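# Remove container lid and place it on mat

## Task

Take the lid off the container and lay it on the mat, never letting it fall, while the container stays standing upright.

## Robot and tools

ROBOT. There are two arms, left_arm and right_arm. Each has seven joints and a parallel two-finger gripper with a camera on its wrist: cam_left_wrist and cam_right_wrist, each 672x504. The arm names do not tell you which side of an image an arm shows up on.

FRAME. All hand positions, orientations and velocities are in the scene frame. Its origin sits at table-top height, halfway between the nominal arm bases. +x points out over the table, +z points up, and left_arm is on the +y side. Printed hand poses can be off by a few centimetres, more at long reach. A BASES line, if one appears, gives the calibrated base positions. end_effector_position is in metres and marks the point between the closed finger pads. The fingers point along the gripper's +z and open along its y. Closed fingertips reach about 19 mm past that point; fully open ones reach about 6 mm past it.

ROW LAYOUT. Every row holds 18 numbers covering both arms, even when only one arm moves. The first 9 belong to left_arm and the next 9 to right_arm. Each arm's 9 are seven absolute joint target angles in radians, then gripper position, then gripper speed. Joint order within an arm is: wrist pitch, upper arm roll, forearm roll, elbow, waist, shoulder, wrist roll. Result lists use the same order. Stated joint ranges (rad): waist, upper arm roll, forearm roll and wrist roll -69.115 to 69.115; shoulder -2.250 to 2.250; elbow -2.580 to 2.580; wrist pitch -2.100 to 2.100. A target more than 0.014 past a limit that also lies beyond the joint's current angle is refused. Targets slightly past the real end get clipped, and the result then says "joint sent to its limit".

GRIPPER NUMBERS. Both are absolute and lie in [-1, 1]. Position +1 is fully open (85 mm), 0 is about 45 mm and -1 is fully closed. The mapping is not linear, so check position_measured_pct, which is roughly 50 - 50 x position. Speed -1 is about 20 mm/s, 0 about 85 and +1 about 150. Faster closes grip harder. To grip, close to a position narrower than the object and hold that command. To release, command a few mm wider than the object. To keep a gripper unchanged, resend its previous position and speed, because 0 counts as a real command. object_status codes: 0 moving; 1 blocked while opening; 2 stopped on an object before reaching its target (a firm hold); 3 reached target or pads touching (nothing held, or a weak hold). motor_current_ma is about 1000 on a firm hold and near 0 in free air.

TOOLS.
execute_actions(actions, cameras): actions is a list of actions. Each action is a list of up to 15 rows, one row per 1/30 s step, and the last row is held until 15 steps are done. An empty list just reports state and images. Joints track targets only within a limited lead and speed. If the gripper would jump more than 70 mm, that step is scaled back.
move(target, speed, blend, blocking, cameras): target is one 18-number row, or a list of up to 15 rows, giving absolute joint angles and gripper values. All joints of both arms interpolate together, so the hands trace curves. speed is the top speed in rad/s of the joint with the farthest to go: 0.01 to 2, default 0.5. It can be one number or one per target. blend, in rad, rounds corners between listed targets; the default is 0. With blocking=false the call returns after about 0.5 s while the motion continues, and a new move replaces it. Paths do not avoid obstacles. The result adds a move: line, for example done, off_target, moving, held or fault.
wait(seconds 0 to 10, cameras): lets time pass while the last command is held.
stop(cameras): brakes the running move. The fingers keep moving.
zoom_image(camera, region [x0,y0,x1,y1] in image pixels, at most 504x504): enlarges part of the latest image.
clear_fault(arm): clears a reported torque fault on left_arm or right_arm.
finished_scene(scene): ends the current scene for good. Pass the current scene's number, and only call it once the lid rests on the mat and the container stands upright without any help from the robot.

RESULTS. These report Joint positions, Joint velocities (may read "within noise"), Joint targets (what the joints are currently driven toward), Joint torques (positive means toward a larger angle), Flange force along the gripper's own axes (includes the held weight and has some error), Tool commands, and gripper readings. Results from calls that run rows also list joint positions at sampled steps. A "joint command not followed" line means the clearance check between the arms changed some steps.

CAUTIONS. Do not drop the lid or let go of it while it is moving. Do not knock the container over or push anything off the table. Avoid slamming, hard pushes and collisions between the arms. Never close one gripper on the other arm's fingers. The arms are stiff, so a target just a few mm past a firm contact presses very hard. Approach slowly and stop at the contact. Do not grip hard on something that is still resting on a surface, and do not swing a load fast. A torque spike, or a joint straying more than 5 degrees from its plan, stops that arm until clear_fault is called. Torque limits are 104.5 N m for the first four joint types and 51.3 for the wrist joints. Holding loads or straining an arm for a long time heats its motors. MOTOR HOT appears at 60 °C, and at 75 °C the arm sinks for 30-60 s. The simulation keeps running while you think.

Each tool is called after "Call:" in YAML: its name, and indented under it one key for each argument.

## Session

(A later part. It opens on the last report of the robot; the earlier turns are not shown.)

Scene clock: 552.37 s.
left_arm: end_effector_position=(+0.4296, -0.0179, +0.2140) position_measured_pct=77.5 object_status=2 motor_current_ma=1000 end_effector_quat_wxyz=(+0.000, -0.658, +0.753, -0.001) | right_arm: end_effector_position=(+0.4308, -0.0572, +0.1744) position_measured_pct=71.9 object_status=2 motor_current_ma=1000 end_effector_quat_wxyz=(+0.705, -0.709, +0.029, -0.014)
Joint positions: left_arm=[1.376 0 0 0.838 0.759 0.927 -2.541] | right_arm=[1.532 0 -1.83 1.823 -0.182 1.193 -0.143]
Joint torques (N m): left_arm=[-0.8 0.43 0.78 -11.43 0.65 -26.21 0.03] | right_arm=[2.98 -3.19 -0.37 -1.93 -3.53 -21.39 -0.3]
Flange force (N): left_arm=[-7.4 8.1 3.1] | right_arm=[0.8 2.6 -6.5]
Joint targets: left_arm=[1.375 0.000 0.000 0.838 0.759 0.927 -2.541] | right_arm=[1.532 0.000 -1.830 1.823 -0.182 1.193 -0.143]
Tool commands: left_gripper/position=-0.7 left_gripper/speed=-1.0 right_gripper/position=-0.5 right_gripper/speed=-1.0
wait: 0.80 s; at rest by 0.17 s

Call:
move:
  target: [1.3755,0,0,0.8377,0.7594,0.9268,-2.541,-0.7,-1,1.4354,0,-1.8131,1.8544,-0.1835,1.1205,-0.1835,-0.5,-1]
  speed: 0.05
  cameras: []

Call:
move:
  target: [1.3755,0,0,0.8377,0.7594,0.9268,-2.541,-0.7,-1,1.3375,0,-1.79,1.8732,-0.1886,1.0531,-0.2328,-0.5,-1]
  speed: 0.05
  cameras: ["cam_right_wrist"]

Scene clock: 565.93 s.
left_arm: end_effector_position=(+0.4296, -0.0179, +0.2140) position_measured_pct=77.5 object_status=2 motor_current_ma=1000 end_effector_quat_wxyz=(+0.000, -0.658, +0.753, -0.001) | right_arm: end_effector_position=(+0.4303, -0.0578, +0.1771) position_measured_pct=71.9 object_status=2 motor_current_ma=1000 end_effector_quat_wxyz=(-0.673, +0.739, -0.029, +0.012)
Joint positions: left_arm=[1.376 0 0 0.838 0.759 0.927 -2.541] | right_arm=[1.435 0 -1.813 1.854 -0.184 1.12 -0.183]
Joint torques (N m): left_arm=[-2.36 0.08 0.66 -11.68 -0.08 -23.36 0.08] | right_arm=[5.44 -6.19 0.84 -1.81 -6.08 -24.03 -0.09]
Flange force (N): left_arm=[-9.6 12.9 -2.2] | right_arm=[6.0 9.9 -6.5]
Joint targets: left_arm=[1.376 0.000 0.000 0.838 0.759 0.927 -2.541] | right_arm=[1.435 0.000 -1.813 1.854 -0.184 1.120 -0.183]
move: done

Scene clock: 568.13 s.
left_arm: end_effector_position=(+0.4296, -0.0179, +0.2140) position_measured_pct=77.5 object_status=2 motor_current_ma=1000 end_effector_quat_wxyz=(+0.000, -0.658, +0.753, -0.001) | right_arm: end_effector_position=(+0.4307, -0.0590, +0.1780) position_measured_pct=71.9 object_status=2 motor_current_ma=1000 end_effector_quat_wxyz=(-0.640, +0.768, -0.028, +0.011)
Joint positions: left_arm=[1.376 0 0 0.838 0.759 0.927 -2.541] | right_arm=[1.337 0 -1.79 1.873 -0.189 1.053 -0.233]
Joint torques (N m): left_arm=[-1.45 0.43 0.87 -12.47 0.43 -27.02 0.03] | right_arm=[3.86 -4.43 0.01 -2.56 -4.99 -21.66 -0.01]
Flange force (N): left_arm=[-8.3 9.9 4.0] | right_arm=[3.2 5.4 -6.8]
Joint targets: left_arm=[1.376 0.000 0.000 0.838 0.759 0.927 -2.541] | right_arm=[1.337 0.000 -1.790 1.873 -0.189 1.053 -0.233]
move: done
cam_right_wrist: T_world_to_cam=[[-0.155792, -0.180086, -0.971235, 0.241226], [-0.987379, 0.0567625, 0.147856, 0.449719], [0.0285029, 0.982012, -0.186656, 0.234656], [0, 0, 0, 1]] pos_world=[0.474936, -0.212521, 0.211593]

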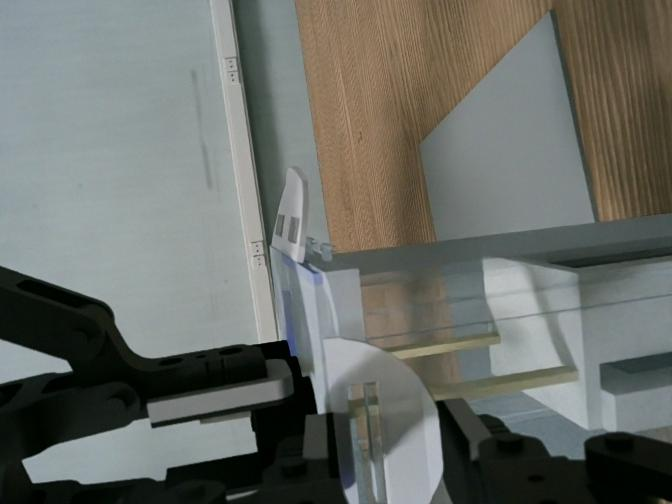

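Call:
move:
  target: [1.3755,0,0,0.8377,0.7594,0.9268,-2.541,-0.7,-1,1.242,0,-1.7556,1.884,-0.199,0.9883,-0.2961,-0.5,-1]
  speed: 0.05
  cameras: ["cam_right_wrist"]

Call:
move:
  target: [1.3755,0,0,0.8377,0.7594,0.9268,-2.541,-0.7,-1,1.1473,0,-1.7233,1.8945,-0.2119,0.9243,-0.3615,-0.5,-1]
  speed: 0.05
  cameras: ["cam_right_wrist"]

Scene clock: 577.07 s.
left_arm: end_effector_position=(+0.4296, -0.0179, +0.2140) position_measured_pct=77.5 object_status=2 motor_current_ma=1000 end_effector_quat_wxyz=(+0.000, -0.658, +0.753, -0.001) | right_arm: end_effector_position=(+0.4295, -0.0600, +0.1790) position_measured_pct=71.9 object_status=2 motor_current_ma=1000 end_effector_quat_wxyz=(-0.606, +0.795, -0.027, +0.008)
Joint positions: left_arm=[1.376 0 0 0.838 0.759 0.927 -2.541] | right_arm=[1.242 0 -1.756 1.884 -0.199 0.988 -0.296]
Joint torques (N m): left_arm=[-3.1 -1.06 -0.1 -14.12 -1.8 -26.74 0.06] | right_arm=[1.62 -3.91 2.13 0.09 -7.43 -16.07 0.02]
Flange force (N): left_arm=[-9.2 16.8 2.8] | right_arm=[7.5 -2.5 -9.6]
Joint targets: left_arm=[1.376 0.000 0.000 0.838 0.759 0.927 -2.541] | right_arm=[1.242 0.000 -1.756 1.884 -0.199 0.988 -0.296]
move: done
cam_right_wrist: T_world_to_cam=[[-0.160529, -0.264209, -0.951012, 0.235265], [-0.986828, 0.0625025, 0.149211, 0.448352], [0.0200177, 0.962438, -0.270763, 0.253361], [0, 0, 0, 1]] pos_world=[0.475142, -0.209708, 0.225441]

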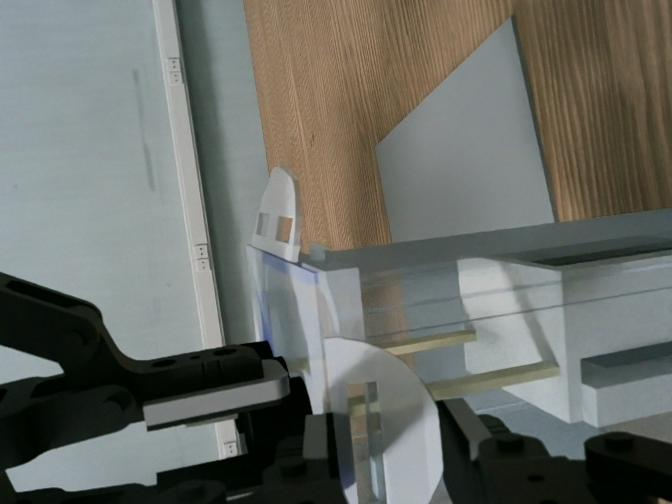

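Scene clock: 579.20 s.
left_arm: end_effector_position=(+0.4296, -0.0179, +0.2140) position_measured_pct=77.5 object_status=2 motor_current_ma=1000 end_effector_quat_wxyz=(+0.000, -0.658, +0.753, -0.001) | right_arm: end_effector_position=(+0.4298, -0.0624, +0.1808) position_measured_pct=71.9 object_status=2 motor_current_ma=1000 end_effector_quat_wxyz=(-0.572, +0.820, -0.029, +0.008)
Joint positions: left_arm=[1.375 0 0 0.838 0.759 0.927 -2.541] | right_arm=[1.147 0 -1.723 1.895 -0.212 0.924 -0.362]
Joint torques (N m): left_arm=[-0.35 -3.43 -1.62 -11.04 -4.95 -25.98 0.04] | right_arm=[0.57 0.27 1.21 -0.14 -1.69 -15.88 -0.11]
Flange force (N): left_arm=[-0.1 12.8 3.4] | right_arm=[4.8 -4.9 -0.2]
Joint targets: left_arm=[1.375 0.000 0.000 0.838 0.759 0.927 -2.541] | right_arm=[1.147 0.000 -1.723 1.894 -0.212 0.924 -0.362]
move: done
cam_right_wrist: T_world_to_cam=[[-0.164891, -0.343268, -0.92465, 0.228444], [-0.986061, 0.0785007, 0.1467, 0.449686], [0.0222283, 0.935951, -0.351427, 0.268125], [0, 0, 0, 1]] pos_world=[0.475126, -0.207835, 0.239488]

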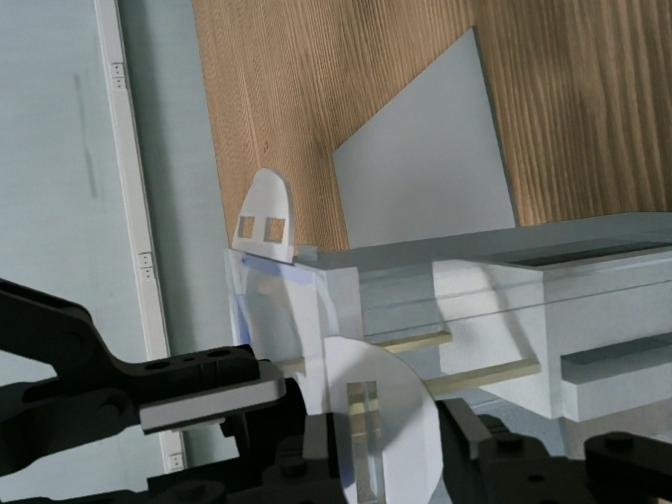

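Call:
move:
  target: [1.3755,0,0,0.8377,0.7594,0.9268,-2.541,-0.7,-1,1.0523,0,-1.6883,1.9025,-0.2259,0.8603,-0.4295,-0.5,-1]
  speed: 0.05
  cameras: ["cam_right_wrist"]

Scene clock: 586.43 s.
left_arm: end_effector_position=(+0.4296, -0.0179, +0.2140) position_measured_pct=77.5 object_status=2 motor_current_ma=1000 end_effector_quat_wxyz=(+0.000, -0.658, +0.753, -0.001) | right_arm: end_effector_position=(+0.4321, -0.0667, +0.1838) position_measured_pct=74.9 object_status=3 motor_current_ma=20 end_effector_quat_wxyz=(-0.537, +0.843, -0.033, +0.014)
Joint positions: left_arm=[1.376 0 0 0.838 0.759 0.927 -2.541] | right_arm=[1.052 0 -1.688 1.902 -0.226 0.86 -0.43]
Joint torques (N m): left_arm=[-0.28 0.69 1 -8.98 0.89 -21.92 -0.08] | right_arm=[3.81 -2.56 -1.87 -5.51 -1.99 -22.46 -0.2]
Flange force (N): left_arm=[-7.0 7.3 -3.0] | right_arm=[0.2 7.8 -1.1]
Joint targets: left_arm=[1.376 0.000 0.000 0.838 0.759 0.927 -2.541] | right_arm=[1.052 0.000 -1.688 1.902 -0.226 0.860 -0.430]
move: done
cam_right_wrist: T_world_to_cam=[[-0.166598, -0.417465, -0.893291, 0.22012], [-0.985431, 0.101942, 0.136141, 0.455039], [0.0342299, 0.902957, -0.428366, 0.279988], [0, 0, 0, 1]] pos_world=[0.475497, -0.207312, 0.254619]

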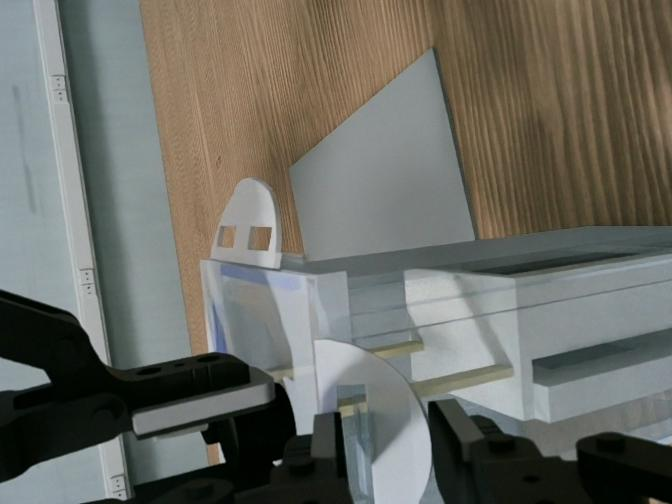

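Call:
move:
  target: [1.3755,0,0,0.8377,0.7594,0.9268,-2.541,-0.7,-1,1.0523,0,-1.6883,1.9025,-0.2259,0.8603,-0.4295,0.0,-1]
  speed: 0.05
  cameras: ["cam_right_wrist"]

Scene clock: 598.40 s.
left_arm: end_effector_position=(+0.4296, -0.0179, +0.2140) position_measured_pct=77.5 object_status=2 motor_current_ma=1000 end_effector_quat_wxyz=(+0.000, -0.658, +0.753, -0.001) | right_arm: end_effector_position=(+0.4321, -0.0667, +0.1838) position_measured_pct=49.8 object_status=0 motor_current_ma=0 end_effector_quat_wxyz=(-0.537, +0.843, -0.033, +0.014)
Joint positions: left_arm=[1.376 0 0 0.838 0.759 0.927 -2.541] | right_arm=[1.052 0 -1.688 1.902 -0.226 0.86 -0.43]
Joint torques (N m): left_arm=[-0.09 -0.4 0.29 -9.56 -0.63 -23.51 -0.05] | right_arm=[2.63 -1.51 -1.03 -4 -1.74 -20.12 -0.22]
Flange force (N): left_arm=[-4.8 8.2 -0.4] | right_arm=[1.2 3.6 -1.2]
Joint targets: left_arm=[1.376 0.000 0.000 0.838 0.759 0.927 -2.541] | right_arm=[1.052 0.000 -1.688 1.902 -0.226 0.860 -0.430]
move: done
cam_right_wrist: T_world_to_cam=[[-0.166598, -0.417465, -0.893291, 0.22012], [-0.985431, 0.101942, 0.136141, 0.455039], [0.0342299, 0.902957, -0.428366, 0.279988], [0, 0, 0, 1]] pos_world=[0.475497, -0.207312, 0.254619]

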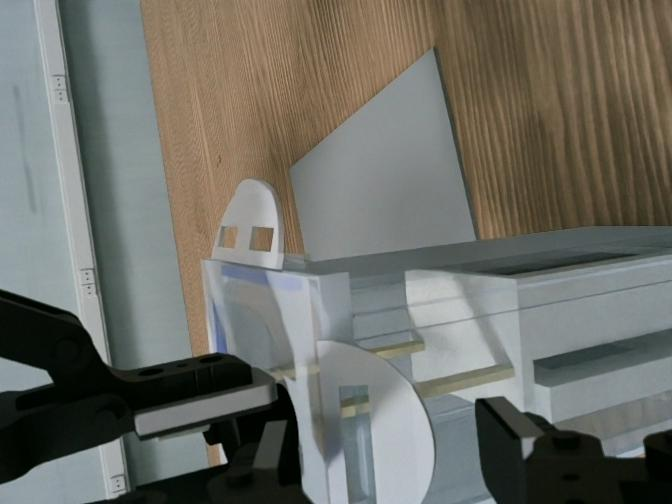

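Call:
move:
  target: [1.3755,0,0,0.8377,0.7594,0.9268,-2.541,-0.7,-1,1.0523,0,-1.6883,1.9045,-0.2259,0.8253,-0.452,0.0,-1]
  speed: 0.03
  cameras: ["cam_right_wrist"]

Call:
move:
  target: [1.3755,0,0,0.8377,0.7594,0.9268,-2.541,-0.7,-1,1.0523,0,-1.6883,1.9061,-0.2259,0.8018,-0.467,0.0,-1]
  speed: 0.03
  cameras: ["cam_right_wrist"]

Scene clock: 611.60 s.
left_arm: end_effector_position=(+0.4296, -0.0179, +0.2140) position_measured_pct=77.5 object_status=2 motor_current_ma=1000 end_effector_quat_wxyz=(+0.000, -0.658, +0.753, -0.001) | right_arm: end_effector_position=(+0.4360, -0.0658, +0.2017) position_measured_pct=49.8 object_status=3 motor_current_ma=0 end_effector_quat_wxyz=(-0.541, +0.840, -0.034, +0.021)
Joint positions: left_arm=[1.376 0 0 0.838 0.759 0.927 -2.541] | right_arm=[1.052 0 -1.688 1.904 -0.226 0.825 -0.452]
Joint torques (N m): left_arm=[-0.14 -0.44 0.28 -9.55 -0.67 -23.47 -0.04] | right_arm=[2.62 -1.48 -1.12 -4.31 -1.75 -19.91 -0.25]
Flange force (N): left_arm=[-4.7 8.1 -0.6] | right_arm=[1.2 3.5 -1.3]
Joint targets: left_arm=[1.376 0.000 0.000 0.838 0.759 0.927 -2.541] | right_arm=[1.052 0.000 -1.688 1.904 -0.226 0.825 -0.452]
move: done
cam_right_wrist: T_world_to_cam=[[-0.159969, -0.407419, -0.899122, 0.236113], [-0.985973, 0.109879, 0.125632, 0.459248], [0.0476096, 0.906607, -0.419282, 0.279176], [0, 0, 0, 1]] pos_world=[0.477285, -0.207368, 0.271652]

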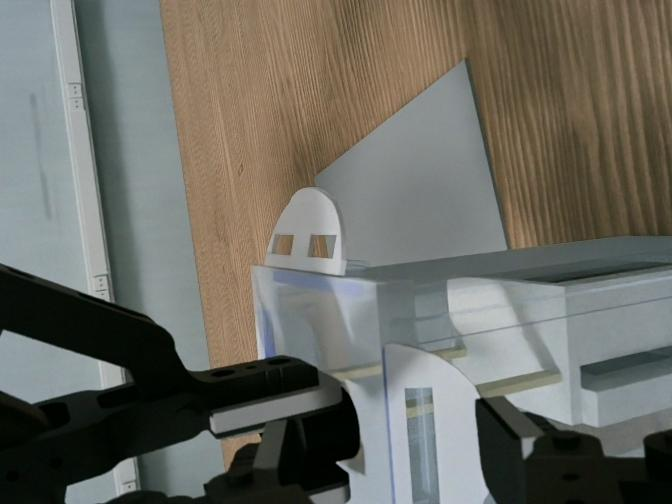

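Scene clock: 612.60 s.
left_arm: end_effector_position=(+0.4296, -0.0179, +0.2140) position_measured_pct=77.5 object_status=2 motor_current_ma=1000 end_effector_quat_wxyz=(+0.000, -0.658, +0.753, -0.001) | right_arm: end_effector_position=(+0.4382, -0.0652, +0.2137) position_measured_pct=49.8 object_status=3 motor_current_ma=0 end_effector_quat_wxyz=(-0.544, +0.838, -0.034, +0.026)
Joint positions: left_arm=[1.376 0 0 0.838 0.759 0.927 -2.541] | right_arm=[1.052 0 -1.688 1.906 -0.226 0.802 -0.467]
Joint torques (N m): left_arm=[-0.13 -0.45 0.26 -9.44 -0.75 -23.48 0] | right_arm=[2.61 -1.5 -1.18 -4.54 -1.8 -19.84 -0.22]
Flange force (N): left_arm=[-4.3 7.6 -0.7] | right_arm=[1.4 3.6 -1.4]
Joint targets: left_arm=[1.376 0.000 0.000 0.838 0.759 0.927 -2.541] | right_arm=[1.052 0.000 -1.688 1.906 -0.226 0.802 -0.467]
move: done
cam_right_wrist: T_world_to_cam=[[-0.155681, -0.400582, -0.902938, 0.246936], [-0.986196, 0.115213, 0.118923, 0.461821], [0.0563919, 0.908989, -0.412989, 0.278604], [0, 0, 0, 1]] pos_world=[0.478178, -0.207538, 0.283107]

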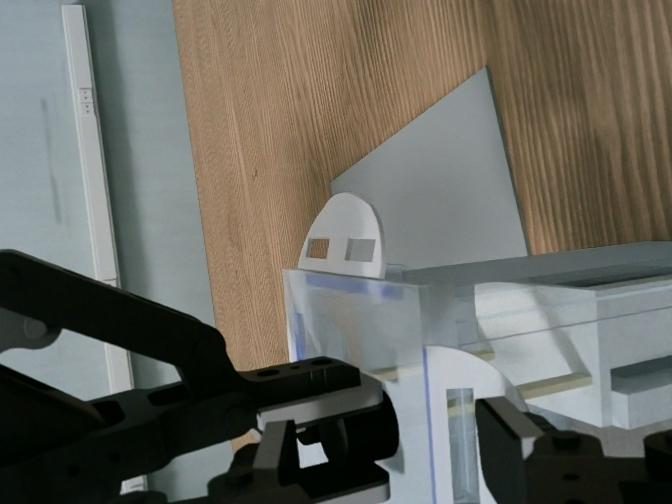

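Call:
move:
  target:
    - [1.3755,0,0,0.8377,0.7594,0.9268,-2.541,-0.7,-1,1.0523,0,-1.6683,1.9241,-0.2059,0.7998,-0.467,0.0,-1]
    - [1.3755,0,0,0.8377,0.7594,0.9268,-2.541,-0.7,-1,1.0523,0,-1.6683,1.9251,-0.2059,0.7783,-0.482,0.0,-1]
  speed: 0.03
  cameras: ["cam_right_wrist"]

Call:
move:
  target: [1.3755,0,0,0.8377,0.7594,0.9268,-2.541,-0.7,-1,1.0523,0,-1.6683,1.9266,-0.2059,0.7573,-0.497,0.0,-1]
  speed: 0.03
  cameras: ["cam_right_wrist"]

Scene clock: 627.03 s.
left_arm: end_effector_position=(+0.4296, -0.0179, +0.2140) position_measured_pct=77.5 object_status=2 motor_current_ma=1000 end_effector_quat_wxyz=(+0.000, -0.658, +0.753, -0.001) | right_arm: end_effector_position=(+0.4356, -0.0760, +0.2195) position_measured_pct=49.8 object_status=3 motor_current_ma=0 end_effector_quat_wxyz=(-0.541, +0.840, -0.039, +0.025)
Joint positions: left_arm=[1.376 0 0 0.838 0.759 0.927 -2.541] | right_arm=[1.052 0 -1.668 1.925 -0.206 0.778 -0.482]
Joint torques (N m): left_arm=[-0.13 -0.4 0.24 -9.54 -0.6 -23.42 -0.04] | right_arm=[2.6 -1.42 -1.16 -4.5 -1.74 -19.54 -0.24]
Flange force (N): left_arm=[-4.9 8.2 -0.6] | right_arm=[1.3 3.7 -1.1]
Joint targets: left_arm=[1.376 0.000 0.000 0.838 0.759 0.927 -2.541] | right_arm=[1.052 0.000 -1.668 1.925 -0.206 0.778 -0.482]
move: done
cam_right_wrist: T_world_to_cam=[[-0.165421, -0.404622, -0.899398, 0.250583], [-0.984358, 0.123794, 0.125355, 0.458148], [0.0606184, 0.906066, -0.418771, 0.290149], [0, 0, 0, 1]] pos_world=[0.474846, -0.218218, 0.289449]

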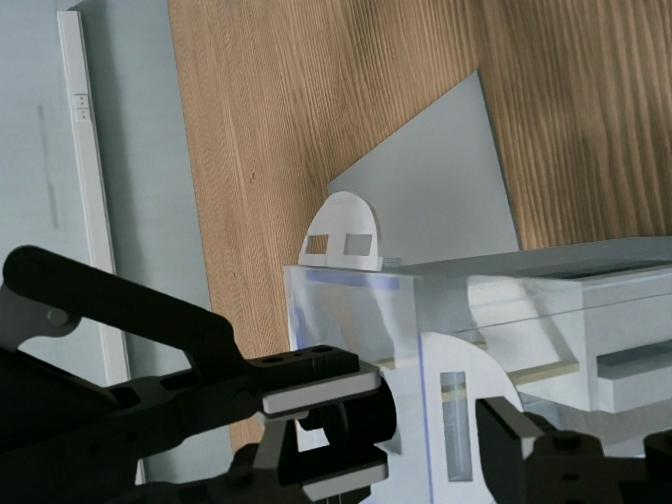

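Scene clock: 627.97 s.
left_arm: end_effector_position=(+0.4296, -0.0179, +0.2140) position_measured_pct=77.5 object_status=2 motor_current_ma=1000 end_effector_quat_wxyz=(+0.000, -0.658, +0.753, -0.001) | right_arm: end_effector_position=(+0.4372, -0.0756, +0.2300) position_measured_pct=49.8 object_status=3 motor_current_ma=0 end_effector_quat_wxyz=(-0.544, +0.838, -0.041, +0.029)
Joint positions: left_arm=[1.376 0 0 0.838 0.759 0.927 -2.541] | right_arm=[1.052 0 -1.668 1.927 -0.206 0.757 -0.497]
Joint torques (N m): left_arm=[-0.15 -0.46 0.29 -9.54 -0.71 -23.5 0] | right_arm=[2.56 -1.4 -1.24 -4.71 -1.75 -19.38 -0.23]
Flange force (N): left_arm=[-4.7 8.0 -0.6] | right_arm=[1.4 3.6 -1.3]
Joint targets: left_arm=[1.376 0.000 0.000 0.838 0.759 0.927 -2.541] | right_arm=[1.052 0.000 -1.668 1.927 -0.206 0.757 -0.497]
move: done
cam_right_wrist: T_world_to_cam=[[-0.163005, -0.398474, -0.902578, 0.260558], [-0.984251, 0.129107, 0.120756, 0.459816], [0.0684112, 0.908047, -0.413243, 0.289577], [0, 0, 0, 1]] pos_world=[0.475236, -0.218489, 0.299314]

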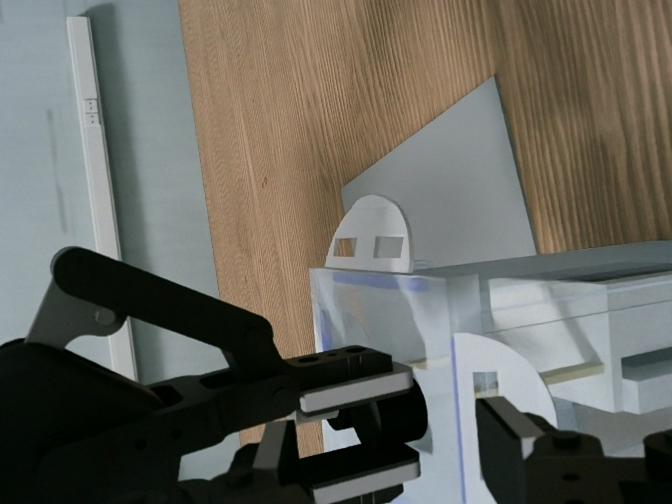

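Call:
move:
  target:
    - [1.3755,0,0,0.8377,0.7594,0.9268,-2.541,-0.7,-1,1.0523,0,-1.6683,1.9266,0.0,0.7573,-0.497,0.0,-1]
    - [1.3755,0,0,0.8377,0.7594,0.9268,-2.541,-0.7,-1,1.563,0,-1.653,1.81,-0.003,1.2105,-0.11,0,-1]
  speed: [0.1,0.4]
  cameras: ["cam_right_wrist"]

Call:
zoom_image:
  camera: "cam_right_wrist"
  region: [270, 180, 520, 504]

Scene clock: 639.70 s.
left_arm: end_effector_position=(+0.4296, -0.0179, +0.2140) position_measured_pct=77.5 object_status=2 motor_current_ma=1000 end_effector_quat_wxyz=(+0.000, -0.658, +0.753, -0.001) | right_arm: end_effector_position=(+0.4362, -0.1342, +0.1701) position_measured_pct=49.8 object_status=3 motor_current_ma=0 end_effector_quat_wxyz=(+0.707, -0.706, +0.017, -0.025)
Joint positions: left_arm=[1.376 0 0 0.838 0.759 0.927 -2.541] | right_arm=[1.563 0 -1.653 1.81 -0.003 1.21 -0.11]
Joint torques (N m): left_arm=[-0.17 -0.4 0.28 -9.53 -0.69 -23.36 -0.01] | right_arm=[3.15 -2.25 -0.43 -1.25 -1.74 -20.9 -0.23]
Flange force (N): left_arm=[-4.8 8.2 -0.7] | right_arm=[-0.2 2.5 -2.6]
Joint targets: left_arm=[1.376 0.000 0.000 0.838 0.759 0.927 -2.541] | right_arm=[1.563 0.000 -1.653 1.810 -0.003 1.211 -0.110]
move: done
cam_right_wrist: T_world_to_cam=[[-0.116425, -0.000662912, -0.993199, 0.231546], [-0.992604, 0.0346993, 0.116332, 0.465286], [0.0343862, 0.999398, -0.00469787, 0.275672], [0, 0, 0, 1]] pos_world=[0.479323, -0.291498, 0.177138]

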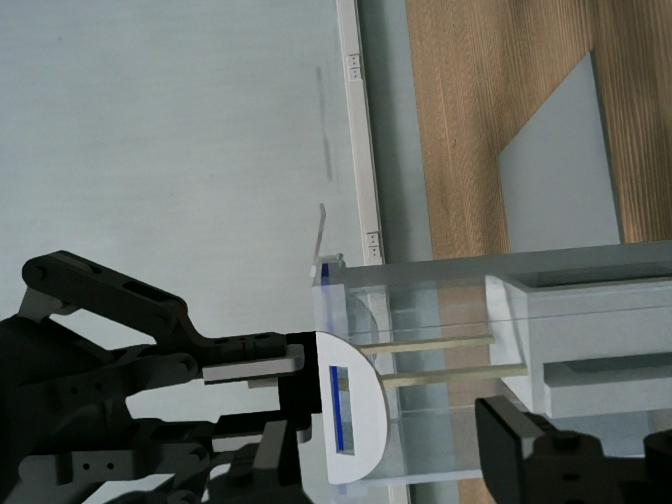

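Scaled by 1.556.

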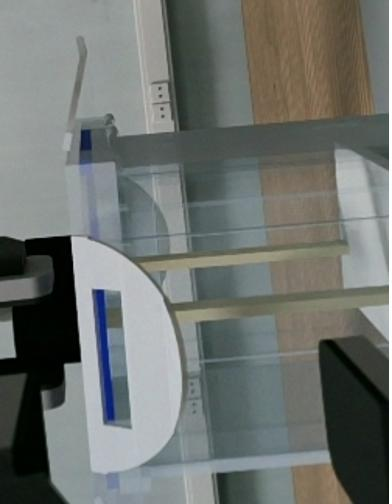

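Call:
move:
  target:
    - [1.3755,0,0,0.8377,0.7594,0.9268,-2.541,-0.7,-1,1.5496,0,-1.7319,1.8252,-0.0822,1.2015,-0.1211,0,-1]
    - [1.3755,0,0,0.8377,0.7594,0.9268,-2.541,-0.7,-1,1.5333,0,-1.8233,1.8179,-0.1738,1.1987,-0.138,0,-1]
    - [1.3755,0,0,0.8377,0.7594,0.9268,-2.541,-0.7,-1,1.5333,0,-1.8217,1.8302,-0.1722,1.175,-0.163,0,-1]
  speed: [0.1,0.06,0.03]
  cameras: ["cam_right_wrist"]

Call:
move:
  target: [1.3755,0,0,0.8377,0.7594,0.9268,-2.541,-0.7,-1,1.5333,0,-1.8205,1.8394,-0.171,1.1572,-0.1817,0,-1]
  speed: 0.03
  cameras: ["cam_right_wrist"]

Scene clock: 657.13 s.
left_arm: end_effector_position=(+0.4296, -0.0179, +0.2140) position_measured_pct=77.5 object_status=2 motor_current_ma=1000 end_effector_quat_wxyz=(+0.000, -0.658, +0.753, -0.001) | right_arm: end_effector_position=(+0.4323, -0.0614, +0.1829) position_measured_pct=49.8 object_status=3 motor_current_ma=0 end_effector_quat_wxyz=(+0.706, -0.708, +0.033, -0.011)
Joint positions: left_arm=[1.376 0 0 0.838 0.759 0.927 -2.541] | right_arm=[1.533 0 -1.822 1.83 -0.172 1.175 -0.163]
Joint torques (N m): left_arm=[-0.11 -0.4 0.32 -9.54 -0.66 -23.5 -0.01] | right_arm=[3.15 -2.16 -0.49 -1.82 -1.73 -21.26 -0.24]
Flange force (N): left_arm=[-4.7 8.0 -0.5] | right_arm=[0.7 2.6 -2.5]
Joint targets: left_arm=[1.376 0.000 0.000 0.838 0.759 0.927 -2.541] | right_arm=[1.533 0.000 -1.822 1.830 -0.172 1.175 -0.163]
move: done
cam_right_wrist: T_world_to_cam=[[-0.15794, -0.00346221, -0.987443, 0.260447], [-0.986792, 0.0370168, 0.157706, 0.447509], [0.036006, 0.999309, -0.00926292, 0.203276], [0, 0, 0, 1]] pos_world=[0.475414, -0.218799, 0.188485]

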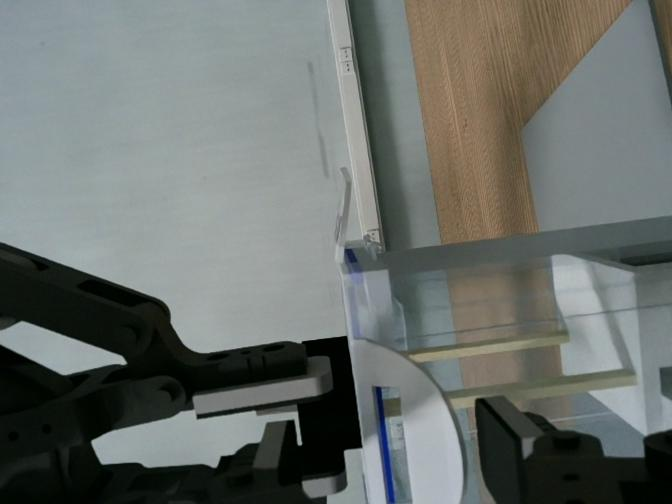

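Scene clock: 657.97 s.
left_arm: end_effector_position=(+0.4296, -0.0179, +0.2140) position_measured_pct=77.5 object_status=2 motor_current_ma=1000 end_effector_quat_wxyz=(+0.000, -0.658, +0.753, -0.001) | right_arm: end_effector_position=(+0.4321, -0.0620, +0.1907) position_measured_pct=49.8 object_status=3 motor_current_ma=0 end_effector_quat_wxyz=(+0.707, -0.707, +0.036, -0.007)
Joint positions: left_arm=[1.376 0 0 0.838 0.759 0.927 -2.541] | right_arm=[1.533 0 -1.82 1.839 -0.171 1.157 -0.182]
Joint torques (N m): left_arm=[-0.39 -0.18 0.48 -9.48 -0.24 -22.94 -0.06] | right_arm=[3.83 -2.84 -0.57 -2.13 -2.04 -22.27 -0.23]
Flange force (N): left_arm=[-5.5 8.0 -1.7] | right_arm=[1.1 4.7 -3.1]
Joint targets: left_arm=[1.376 0.000 0.000 0.838 0.759 0.927 -2.541] | right_arm=[1.533 0.000 -1.820 1.839 -0.171 1.157 -0.182]
move: done
cam_right_wrist: T_world_to_cam=[[-0.168043, -0.000899223, -0.985779, 0.272389], [-0.985121, 0.0367072, 0.167898, 0.443346], [0.0360342, 0.999326, -0.00705423, 0.203501], [0, 0, 0, 1]] pos_world=[0.47519, -0.219393, 0.195514]

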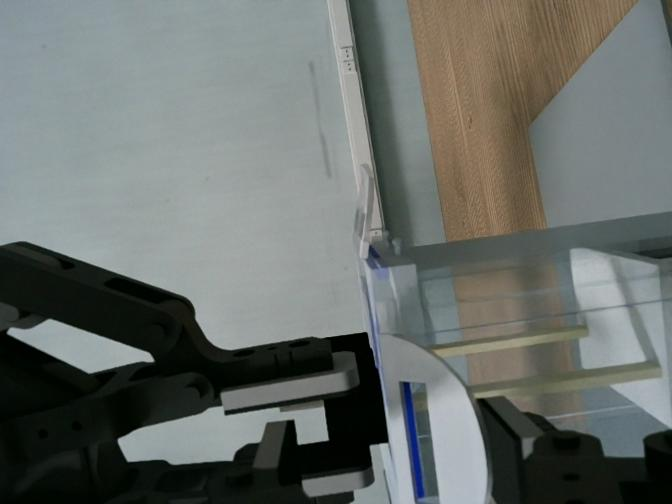

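Call:
move:
  target: [1.3755,0,0,0.8377,0.7594,0.9268,-2.541,-0.7,-1,1.5333,0,-1.8197,1.8455,-0.1702,1.1454,-0.1942,0,-1]
  speed: 0.02
  cameras: []

Call:
move:
  target: [1.3755,0,0,0.8377,0.7594,0.9268,-2.541,-0.7,-1,1.5333,0,-1.8189,1.8517,-0.1694,1.1335,-0.2067,0,-1]
  speed: 0.02
  cameras: ["cam_right_wrist"]

Scene clock: 665.70 s.
left_arm: end_effector_position=(+0.4296, -0.0179, +0.2140) position_measured_pct=77.5 object_status=2 motor_current_ma=1000 end_effector_quat_wxyz=(+0.000, -0.658, +0.753, -0.001) | right_arm: end_effector_position=(+0.4319, -0.0623, +0.1959) position_measured_pct=49.8 object_status=3 motor_current_ma=0 end_effector_quat_wxyz=(+0.707, -0.706, +0.039, -0.005)
Joint positions: left_arm=[1.376 0 0 0.838 0.759 0.927 -2.541] | right_arm=[1.533 0 -1.82 1.846 -0.17 1.145 -0.194]
Joint torques (N m): left_arm=[-0.42 -0.02 0.52 -9.52 -0.11 -22.99 -0.03] | right_arm=[3.68 -2.77 -0.57 -2.21 -2.11 -22.05 -0.25]
Flange force (N): left_arm=[-5.7 7.9 -1.6] | right_arm=[0.9 4.3 -3.3]
Joint targets: left_arm=[1.376 0.000 0.000 0.838 0.759 0.927 -2.541] | right_arm=[1.533 0.000 -1.820 1.846 -0.170 1.145 -0.194]
move: done

Scene clock: 666.53 s.
left_arm: end_effector_position=(+0.4296, -0.0179, +0.2140) position_measured_pct=77.5 object_status=2 motor_current_ma=1000 end_effector_quat_wxyz=(+0.000, -0.658, +0.753, -0.001) | right_arm: end_effector_position=(+0.4316, -0.0627, +0.2012) position_measured_pct=49.8 object_status=3 motor_current_ma=0 end_effector_quat_wxyz=(+0.708, -0.706, +0.041, -0.002)
Joint positions: left_arm=[1.376 0 0 0.838 0.759 0.927 -2.541] | right_arm=[1.533 0 -1.819 1.852 -0.169 1.134 -0.207]
Joint torques (N m): left_arm=[-0.4 -0.16 0.45 -9.53 -0.28 -23.02 0.02] | right_arm=[3.71 -2.79 -0.57 -2.2 -2.23 -21.95 -0.24]
Flange force (N): left_arm=[-5.5 8.0 -1.5] | right_arm=[1.2 4.2 -3.4]
Joint targets: left_arm=[1.376 0.000 0.000 0.838 0.759 0.927 -2.541] | right_arm=[1.533 0.000 -1.819 1.852 -0.169 1.134 -0.207]
move: done
cam_right_wrist: T_world_to_cam=[[-0.181503, 0.00252168, -0.983387, 0.288194], [-0.982732, 0.0361126, 0.181475, 0.437433], [0.0359703, 0.999345, -0.0040764, 0.203794], [0, 0, 0, 1]] pos_world=[0.474857, -0.220184, 0.204854]

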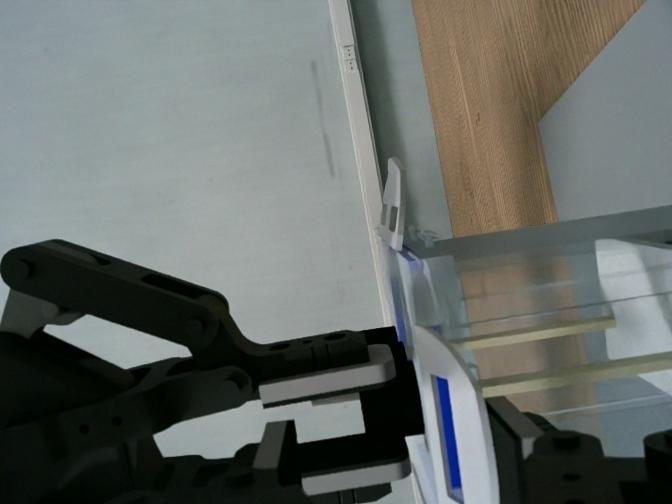

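Call:
move:
  target: [1.3755,0,0,0.8377,0.7594,0.9268,-2.541,-0.7,-1,1.5333,0,-1.8177,1.8609,-0.1682,1.1157,-0.2254,0,-1]
  speed: 0.02
  cameras: ["cam_right_wrist"]

Scene clock: 672.47 s.
left_arm: end_effector_position=(+0.4296, -0.0179, +0.2140) position_measured_pct=77.5 object_status=2 motor_current_ma=1000 end_effector_quat_wxyz=(+0.000, -0.658, +0.753, -0.001) | right_arm: end_effector_position=(+0.4311, -0.0634, +0.2090) position_measured_pct=49.8 object_status=3 motor_current_ma=0 end_effector_quat_wxyz=(+0.708, -0.705, +0.045, +0.002)
Joint positions: left_arm=[1.376 0 0 0.838 0.759 0.927 -2.541] | right_arm=[1.533 0 -1.818 1.861 -0.168 1.116 -0.225]
Joint torques (N m): left_arm=[-0.37 -0.45 0.25 -9.51 -0.73 -23.08 0.02] | right_arm=[3.61 -2.57 -0.42 -2.05 -2 -21.67 -0.23]
Flange force (N): left_arm=[-4.8 8.3 -1.4] | right_arm=[1.6 4.0 -2.5]
Joint targets: left_arm=[1.376 0.000 0.000 0.838 0.759 0.927 -2.541] | right_arm=[1.533 0.000 -1.818 1.861 -0.168 1.116 -0.225]
move: done
cam_right_wrist: T_world_to_cam=[[-0.191517, 0.00504487, -0.981476, 0.299817], [-0.980833, 0.0355887, 0.191574, 0.432527], [0.035896, 0.999354, -0.00186767, 0.204005], [0, 0, 0, 1]] pos_world=[0.474334, -0.220778, 0.211783]

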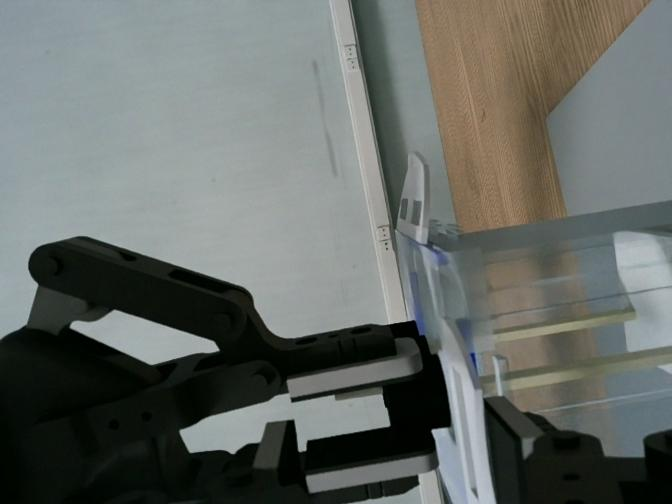

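Call:
move:
  target:
    - [1.3755,0,0,0.8377,0.7594,0.9268,-2.541,-0.7,-1,1.5496,0,-1.7319,1.8752,-0.0822,1.1215,-0.2,0,-1]
    - [1.3755,0,0,0.8377,0.7594,0.9268,-2.541,-0.7,-1,1.563,0,-1.653,1.81,-0.003,1.2105,-0.11,0,-1]
  speed: [0.1,0.3]

Call:
zoom_image:
  camera: "cam_right_wrist"
  region: [250, 180, 500, 504]

Scene clock: 698.50 s.
left_arm: end_effector_position=(+0.4296, -0.0179, +0.2140) position_measured_pct=77.5 object_status=2 motor_current_ma=1000 end_effector_quat_wxyz=(+0.000, -0.658, +0.753, -0.001) | right_arm: end_effector_position=(+0.4362, -0.1342, +0.1701) position_measured_pct=49.8 object_status=3 motor_current_ma=0 end_effector_quat_wxyz=(+0.707, -0.706, +0.017, -0.025)
Joint positions: left_arm=[1.376 0 0 0.838 0.759 0.927 -2.541] | right_arm=[1.563 0 -1.653 1.81 -0.003 1.21 -0.11]
Joint torques (N m): left_arm=[-0.1 -0.38 0.32 -9.62 -0.68 -23.65 0] | right_arm=[3.15 -2.26 -0.45 -1.23 -1.74 -20.87 -0.2]
Flange force (N): left_arm=[-4.8 8.1 -0.2] | right_arm=[0.0 2.4 -2.6]
Joint targets: left_arm=[1.376 0.000 0.000 0.838 0.759 0.927 -2.541] | right_arm=[1.563 0.000 -1.653 1.810 -0.003 1.210 -0.110]
move: done
cam_left_wrist: T_world_to_cam=[[-0.989587, 0.130532, -0.0606624, 0.453441], [0.126492, 0.989752, 0.066263, -0.00284318], [0.0686902, 0.0578997, -0.995956, 0.326693], [0, 0, 0, 1]] pos_world=[0.426638, -0.0752898, 0.353067]
cam_right_wrist: T_world_to_cam=[[-0.116424, -0.000662926, -0.993199, 0.231545], [-0.992604, 0.0346993, 0.116331, 0.465286], [0.0343862, 0.999398, -0.00469787, 0.275672], [0, 0, 0, 1]] pos_world=[0.479323, -0.291498, 0.177138]

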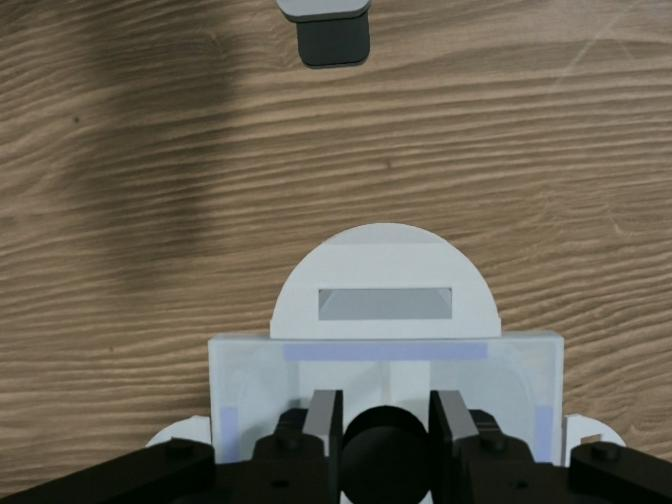

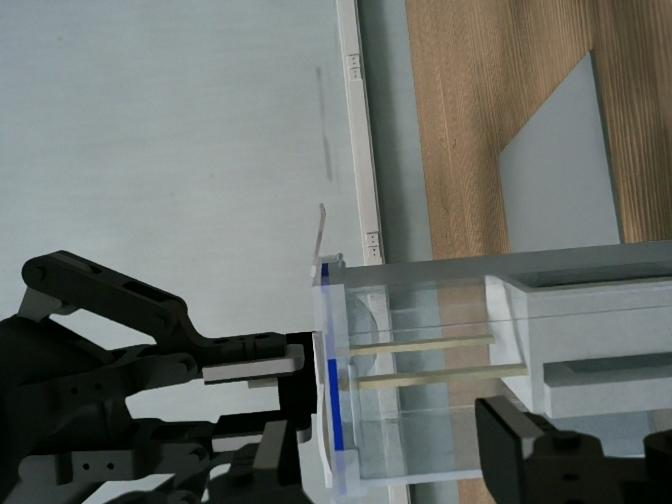

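Scaled by 1.556.

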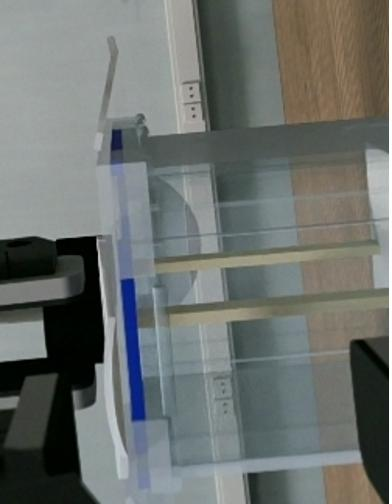

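Call:
move:
  target:
    - [1.4099,0,0,0.7721,0.6896,0.958,-1.046,-0.7,-1,1.563,0,-1.653,1.81,0.15,1.2105,-0.11,0,-1]
  speed: [0.25]

Scene clock: 709.00 s.
left_arm: end_effector_position=(+0.4675, +0.0095, +0.2140) position_measured_pct=77.5 object_status=2 motor_current_ma=1000 end_effector_quat_wxyz=(+0.000, +0.998, -0.070, +0.001) | right_arm: end_effector_position=(+0.4761, -0.2063, +0.1701) position_measured_pct=49.8 object_status=3 motor_current_ma=0 end_effector_quat_wxyz=(+0.703, -0.703, +0.071, -0.079)
Joint positions: left_arm=[1.41 0 0 0.772 0.69 0.958 -1.046] | right_arm=[1.563 0 -1.653 1.81 0.15 1.211 -0.11]
Joint torques (N m): left_arm=[0.06 0.01 0.65 -9.54 -0.36 -24.4 0.06] | right_arm=[3.13 -2.24 -0.45 -1.21 -1.74 -20.88 -0.22]
Flange force (N): left_arm=[-7.5 -4.3 0.3] | right_arm=[0.0 2.5 -2.6]
Joint targets: left_arm=[1.410 0.000 0.000 0.772 0.690 0.958 -1.046] | right_arm=[1.563 0.000 -1.653 1.810 0.150 1.211 -0.110]
move: done
cam_left_wrist: T_world_to_cam=[[-0.136393, -0.988925, -0.0585142, 0.0986851], [-0.989, 0.132514, 0.065725, 0.495049], [-0.0572431, 0.066835, -0.996121, 0.38131], [0, 0, 0, 1]] pos_world=[0.52489, 0.00650621, 0.353068]
cam_right_wrist: T_world_to_cam=[[-0.115257, 0.0171119, -0.993188, 0.239157], [-0.975699, 0.185626, 0.116426, 0.530467], [0.186353, 0.982472, -0.00469866, 0.270454], [0, 0, 0, 1]] pos_world=[0.494741, -0.368274, 0.177039]

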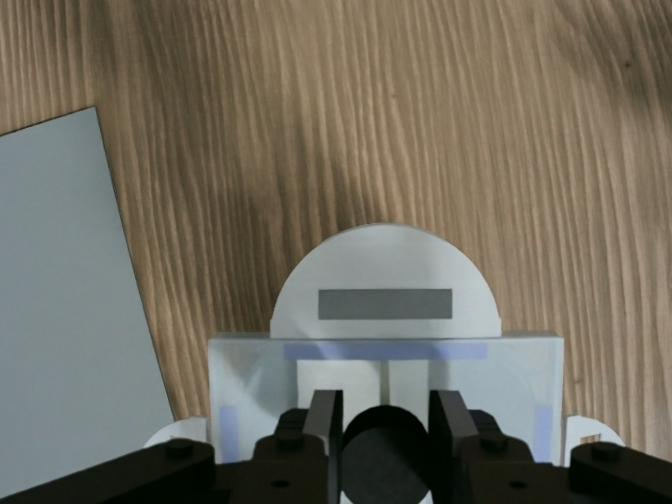

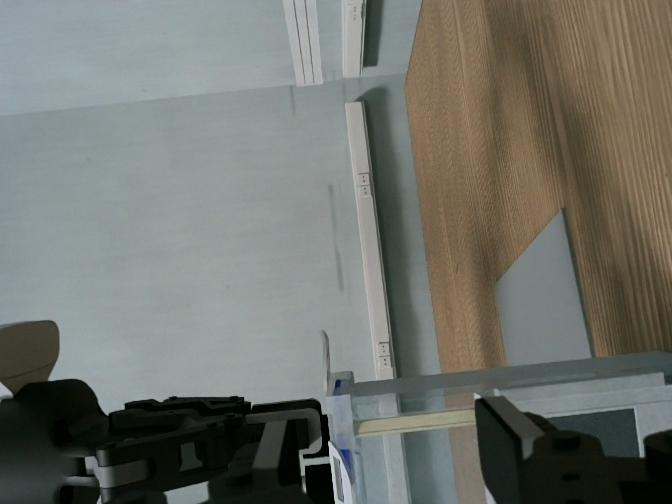

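Good. Continue to 82°.

Call:
move:
  target:
    - [1.2672,0,0,1.0477,0.6718,0.8252,0.512,-0.7,-1,1.563,0,-1.653,1.81,0.15,1.2105,-0.11,0,-1]
    - [1.2672,0,0,1.0477,0.6718,0.8252,0.512,-0.7,-1,1.563,0,-1.653,1.81,-0.003,1.2105,-0.11,0,-1]
  speed: [0.25,0.2]

Call:
zoom_image:
  camera: "cam_right_wrist"
  region: [250, 180, 500, 504]

Scene clock: 722.57 s.
left_arm: end_effector_position=(+0.4388, +0.0459, +0.2138) position_measured_pct=77.5 object_status=2 motor_current_ma=1000 end_effector_quat_wxyz=(+0.001, +0.753, +0.658, +0.000) | right_arm: end_effector_position=(+0.4362, -0.1342, +0.1701) position_measured_pct=49.8 object_status=3 motor_current_ma=0 end_effector_quat_wxyz=(+0.707, -0.706, +0.017, -0.025)
Joint positions: left_arm=[1.267 0 0 1.048 0.672 0.825 0.512] | right_arm=[1.563 0 -1.653 1.81 -0.003 1.211 -0.11]
Joint torques (N m): left_arm=[-0.4 -0.42 0.35 -9.83 -0.42 -23.07 0.1] | right_arm=[3.12 -2.25 -0.43 -1.26 -1.78 -20.88 -0.21]
Flange force (N): left_arm=[3.1 -6.0 0.1] | right_arm=[-0.1 2.4 -2.7]
Joint targets: left_arm=[1.267 0.000 0.000 1.048 0.672 0.825 0.512] | right_arm=[1.563 0.000 -1.653 1.810 -0.003 1.211 -0.110]
move: done
cam_left_wrist: T_world_to_cam=[[0.989598, -0.131614, -0.0580736, -0.402754], [-0.127616, -0.989496, 0.0679072, 0.134886], [-0.0664012, -0.0597898, -0.996, 0.386852], [0, 0, 0, 1]] pos_world=[0.441466, 0.103591, 0.352756]
cam_right_wrist: T_world_to_cam=[[-0.116523, -0.000648633, -0.993188, 0.231496], [-0.992589, 0.034799, 0.11643, 0.465301], [0.0344864, 0.999394, -0.00469871, 0.275623], [0, 0, 0, 1]] pos_world=[0.479322, -0.291497, 0.177039]

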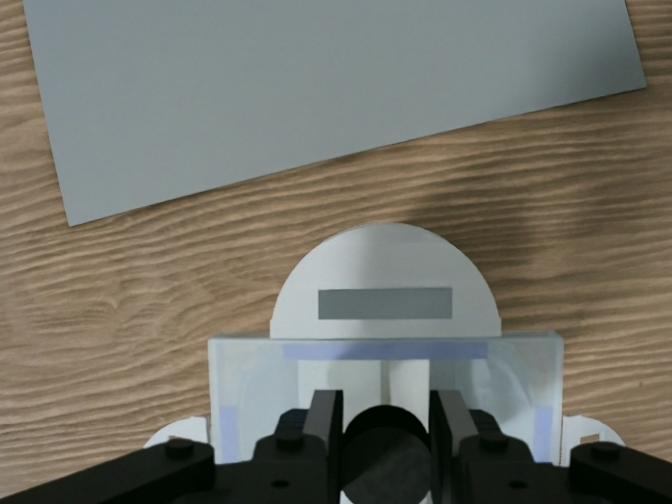

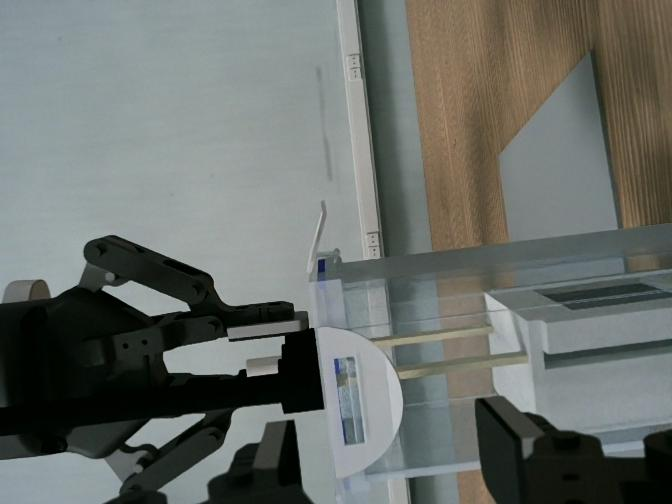

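Scaled by 1.556.

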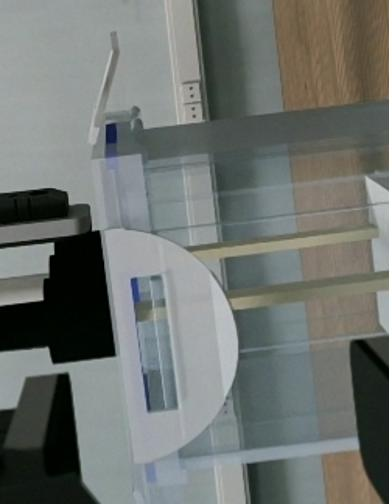

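Call:
move:
  target:
    - [1.2672,0,0,1.0477,0.6718,0.8252,0.512,-0.7,-1,1.5496,0,-1.7310,1.8185,-0.0813,1.2023,-0.1268,0,-1]
    - [1.2672,0,0,1.0477,0.6718,0.8252,0.512,-0.7,-1,1.532,0,-1.8293,1.8158,-0.1813,1.1941,-0.1482,0,-1]
  speed: [0.1,0.04]
  cameras: ["cam_right_wrist"]

Scene clock: 734.37 s.
left_arm: end_effector_position=(+0.4388, +0.0459, +0.2138) position_measured_pct=77.5 object_status=2 motor_current_ma=1000 end_effector_quat_wxyz=(+0.001, +0.753, +0.658, +0.000) | right_arm: end_effector_position=(+0.4328, -0.0572, +0.1748) position_measured_pct=49.8 object_status=3 motor_current_ma=0 end_effector_quat_wxyz=(+0.705, -0.708, +0.028, -0.014)
Joint positions: left_arm=[1.267 0 0 1.048 0.672 0.825 0.512] | right_arm=[1.532 0 -1.829 1.816 -0.181 1.194 -0.148]
Joint torques (N m): left_arm=[-0.37 -0.3 0.33 -9.87 -0.44 -23.07 0.06] | right_arm=[3.15 -2.16 -0.48 -1.83 -1.75 -21.4 -0.21]
Flange force (N): left_arm=[3.2 -6.3 0.3] | right_arm=[0.7 2.5 -2.5]
Joint targets: left_arm=[1.267 0.000 0.000 1.048 0.672 0.825 0.512] | right_arm=[1.532 0.000 -1.829 1.816 -0.181 1.194 -0.148]
move: done
cam_right_wrist: T_world_to_cam=[[-0.14811, -0.00572132, -0.988954, 0.248449], [-0.988363, 0.0359215, 0.147814, 0.451529], [0.034679, 0.999338, -0.0109751, 0.199843], [0, 0, 0, 1]] pos_world=[0.476142, -0.214509, 0.181155]

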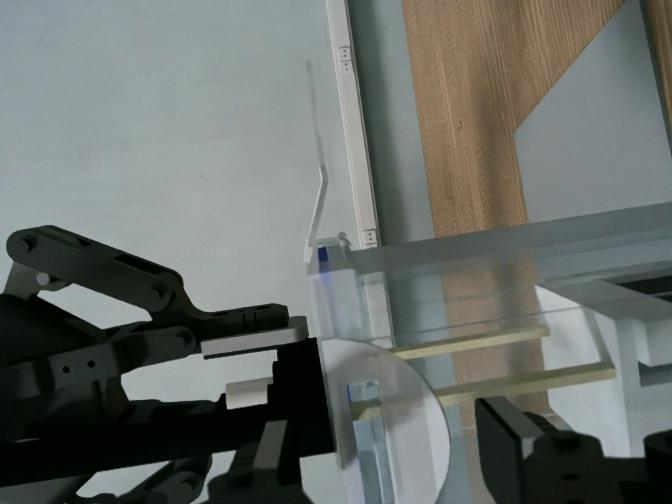

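Call:
move:
  target: [1.2672,0,0,1.0477,0.6718,0.8252,0.512,-0.7,-1,1.532,0,-1.8293,1.8158,-0.1813,1.1941,-0.1482,-0.3,-1]
  speed: 0.04
  cameras: ["cam_right_wrist"]

Scene clock: 742.87 s.
left_arm: end_effector_position=(+0.4388, +0.0459, +0.2138) position_measured_pct=77.5 object_status=2 motor_current_ma=1000 end_effector_quat_wxyz=(+0.001, +0.753, +0.658, +0.000) | right_arm: end_effector_position=(+0.4328, -0.0572, +0.1748) position_measured_pct=64.9 object_status=0 motor_current_ma=0 end_effector_quat_wxyz=(+0.705, -0.708, +0.028, -0.014)
Joint positions: left_arm=[1.267 0 0 1.048 0.672 0.825 0.512] | right_arm=[1.532 0 -1.829 1.816 -0.181 1.194 -0.148]
Joint torques (N m): left_arm=[-0.36 -0.33 0.35 -9.89 -0.43 -22.99 0.07] | right_arm=[3.26 -2.24 -0.48 -1.87 -1.78 -21.47 -0.25]
Flange force (N): left_arm=[3.4 -6.6 0.3] | right_arm=[0.6 2.7 -2.6]
Joint targets: left_arm=[1.267 0.000 0.000 1.048 0.672 0.825 0.512] | right_arm=[1.532 0.000 -1.829 1.816 -0.181 1.194 -0.148]
move: done
cam_right_wrist: T_world_to_cam=[[-0.14811, -0.00572132, -0.988954, 0.248449], [-0.988363, 0.0359215, 0.147814, 0.451529], [0.034679, 0.999338, -0.0109751, 0.199843], [0, 0, 0, 1]] pos_world=[0.476142, -0.214509, 0.181155]

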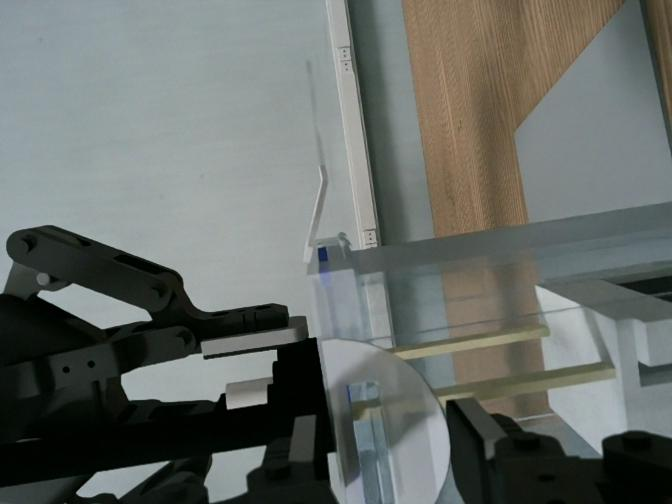

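Call:
move:
  target: [1.2672,0,0,1.0477,0.6718,0.8252,0.512,-0.7,-1,1.532,0,-1.8293,1.8115,-0.1813,1.1986,-0.1455,-0.3,-1]
  speed: 0.04
  cameras: ["cam_right_wrist"]

Call:
zoom_image:
  camera: "cam_right_wrist"
  region: [270, 304, 520, 504]

Scene clock: 750.57 s.
left_arm: end_effector_position=(+0.4388, +0.0459, +0.2138) position_measured_pct=77.5 object_status=2 motor_current_ma=1000 end_effector_quat_wxyz=(+0.001, +0.753, +0.658, +0.000) | right_arm: end_effector_position=(+0.4334, -0.0570, +0.1730) position_measured_pct=64.9 object_status=3 motor_current_ma=0 end_effector_quat_wxyz=(+0.705, -0.708, +0.028, -0.014)
Joint positions: left_arm=[1.267 0 0 1.048 0.672 0.825 0.512] | right_arm=[1.532 0 -1.829 1.812 -0.181 1.199 -0.146]
Joint torques (N m): left_arm=[-0.27 -0.19 0.34 -9.84 -0.33 -23.13 0.04] | right_arm=[2.99 -2.01 -0.51 -1.84 -1.7 -21.18 -0.21]
Flange force (N): left_arm=[3.3 -6.2 0.5] | right_arm=[0.5 2.0 -2.6]
Joint targets: left_arm=[1.267 0.000 0.000 1.048 0.672 0.825 0.512] | right_arm=[1.532 0.000 -1.829 1.812 -0.181 1.199 -0.146]
move: done
cam_right_wrist: T_world_to_cam=[[-0.145626, -0.0059887, -0.989322, 0.245759], [-0.988732, 0.0359258, 0.145322, 0.452884], [0.0346718, 0.999337, -0.0111529, 0.199644], [0, 0, 0, 1]] pos_world=[0.476648, -0.21431, 0.179548]

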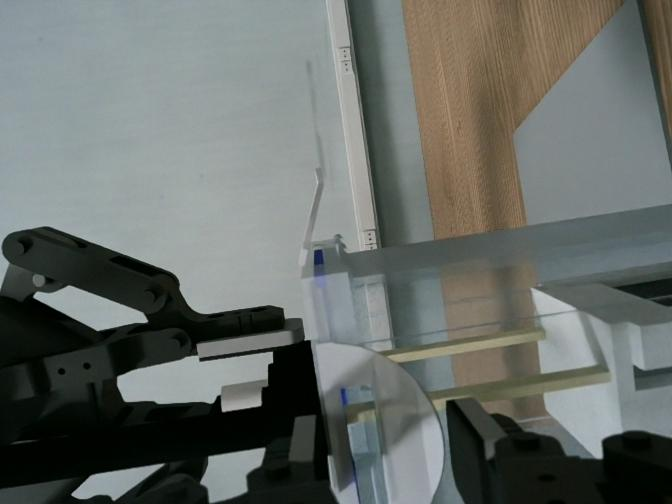

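Scaled by 2.016.

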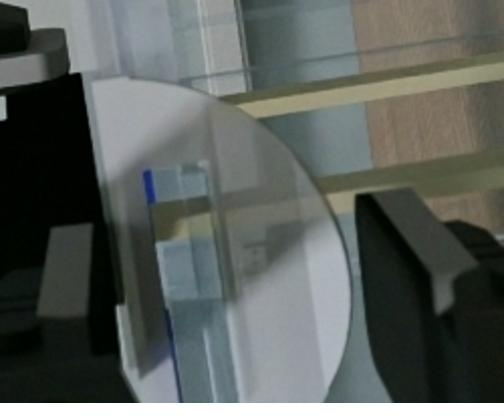

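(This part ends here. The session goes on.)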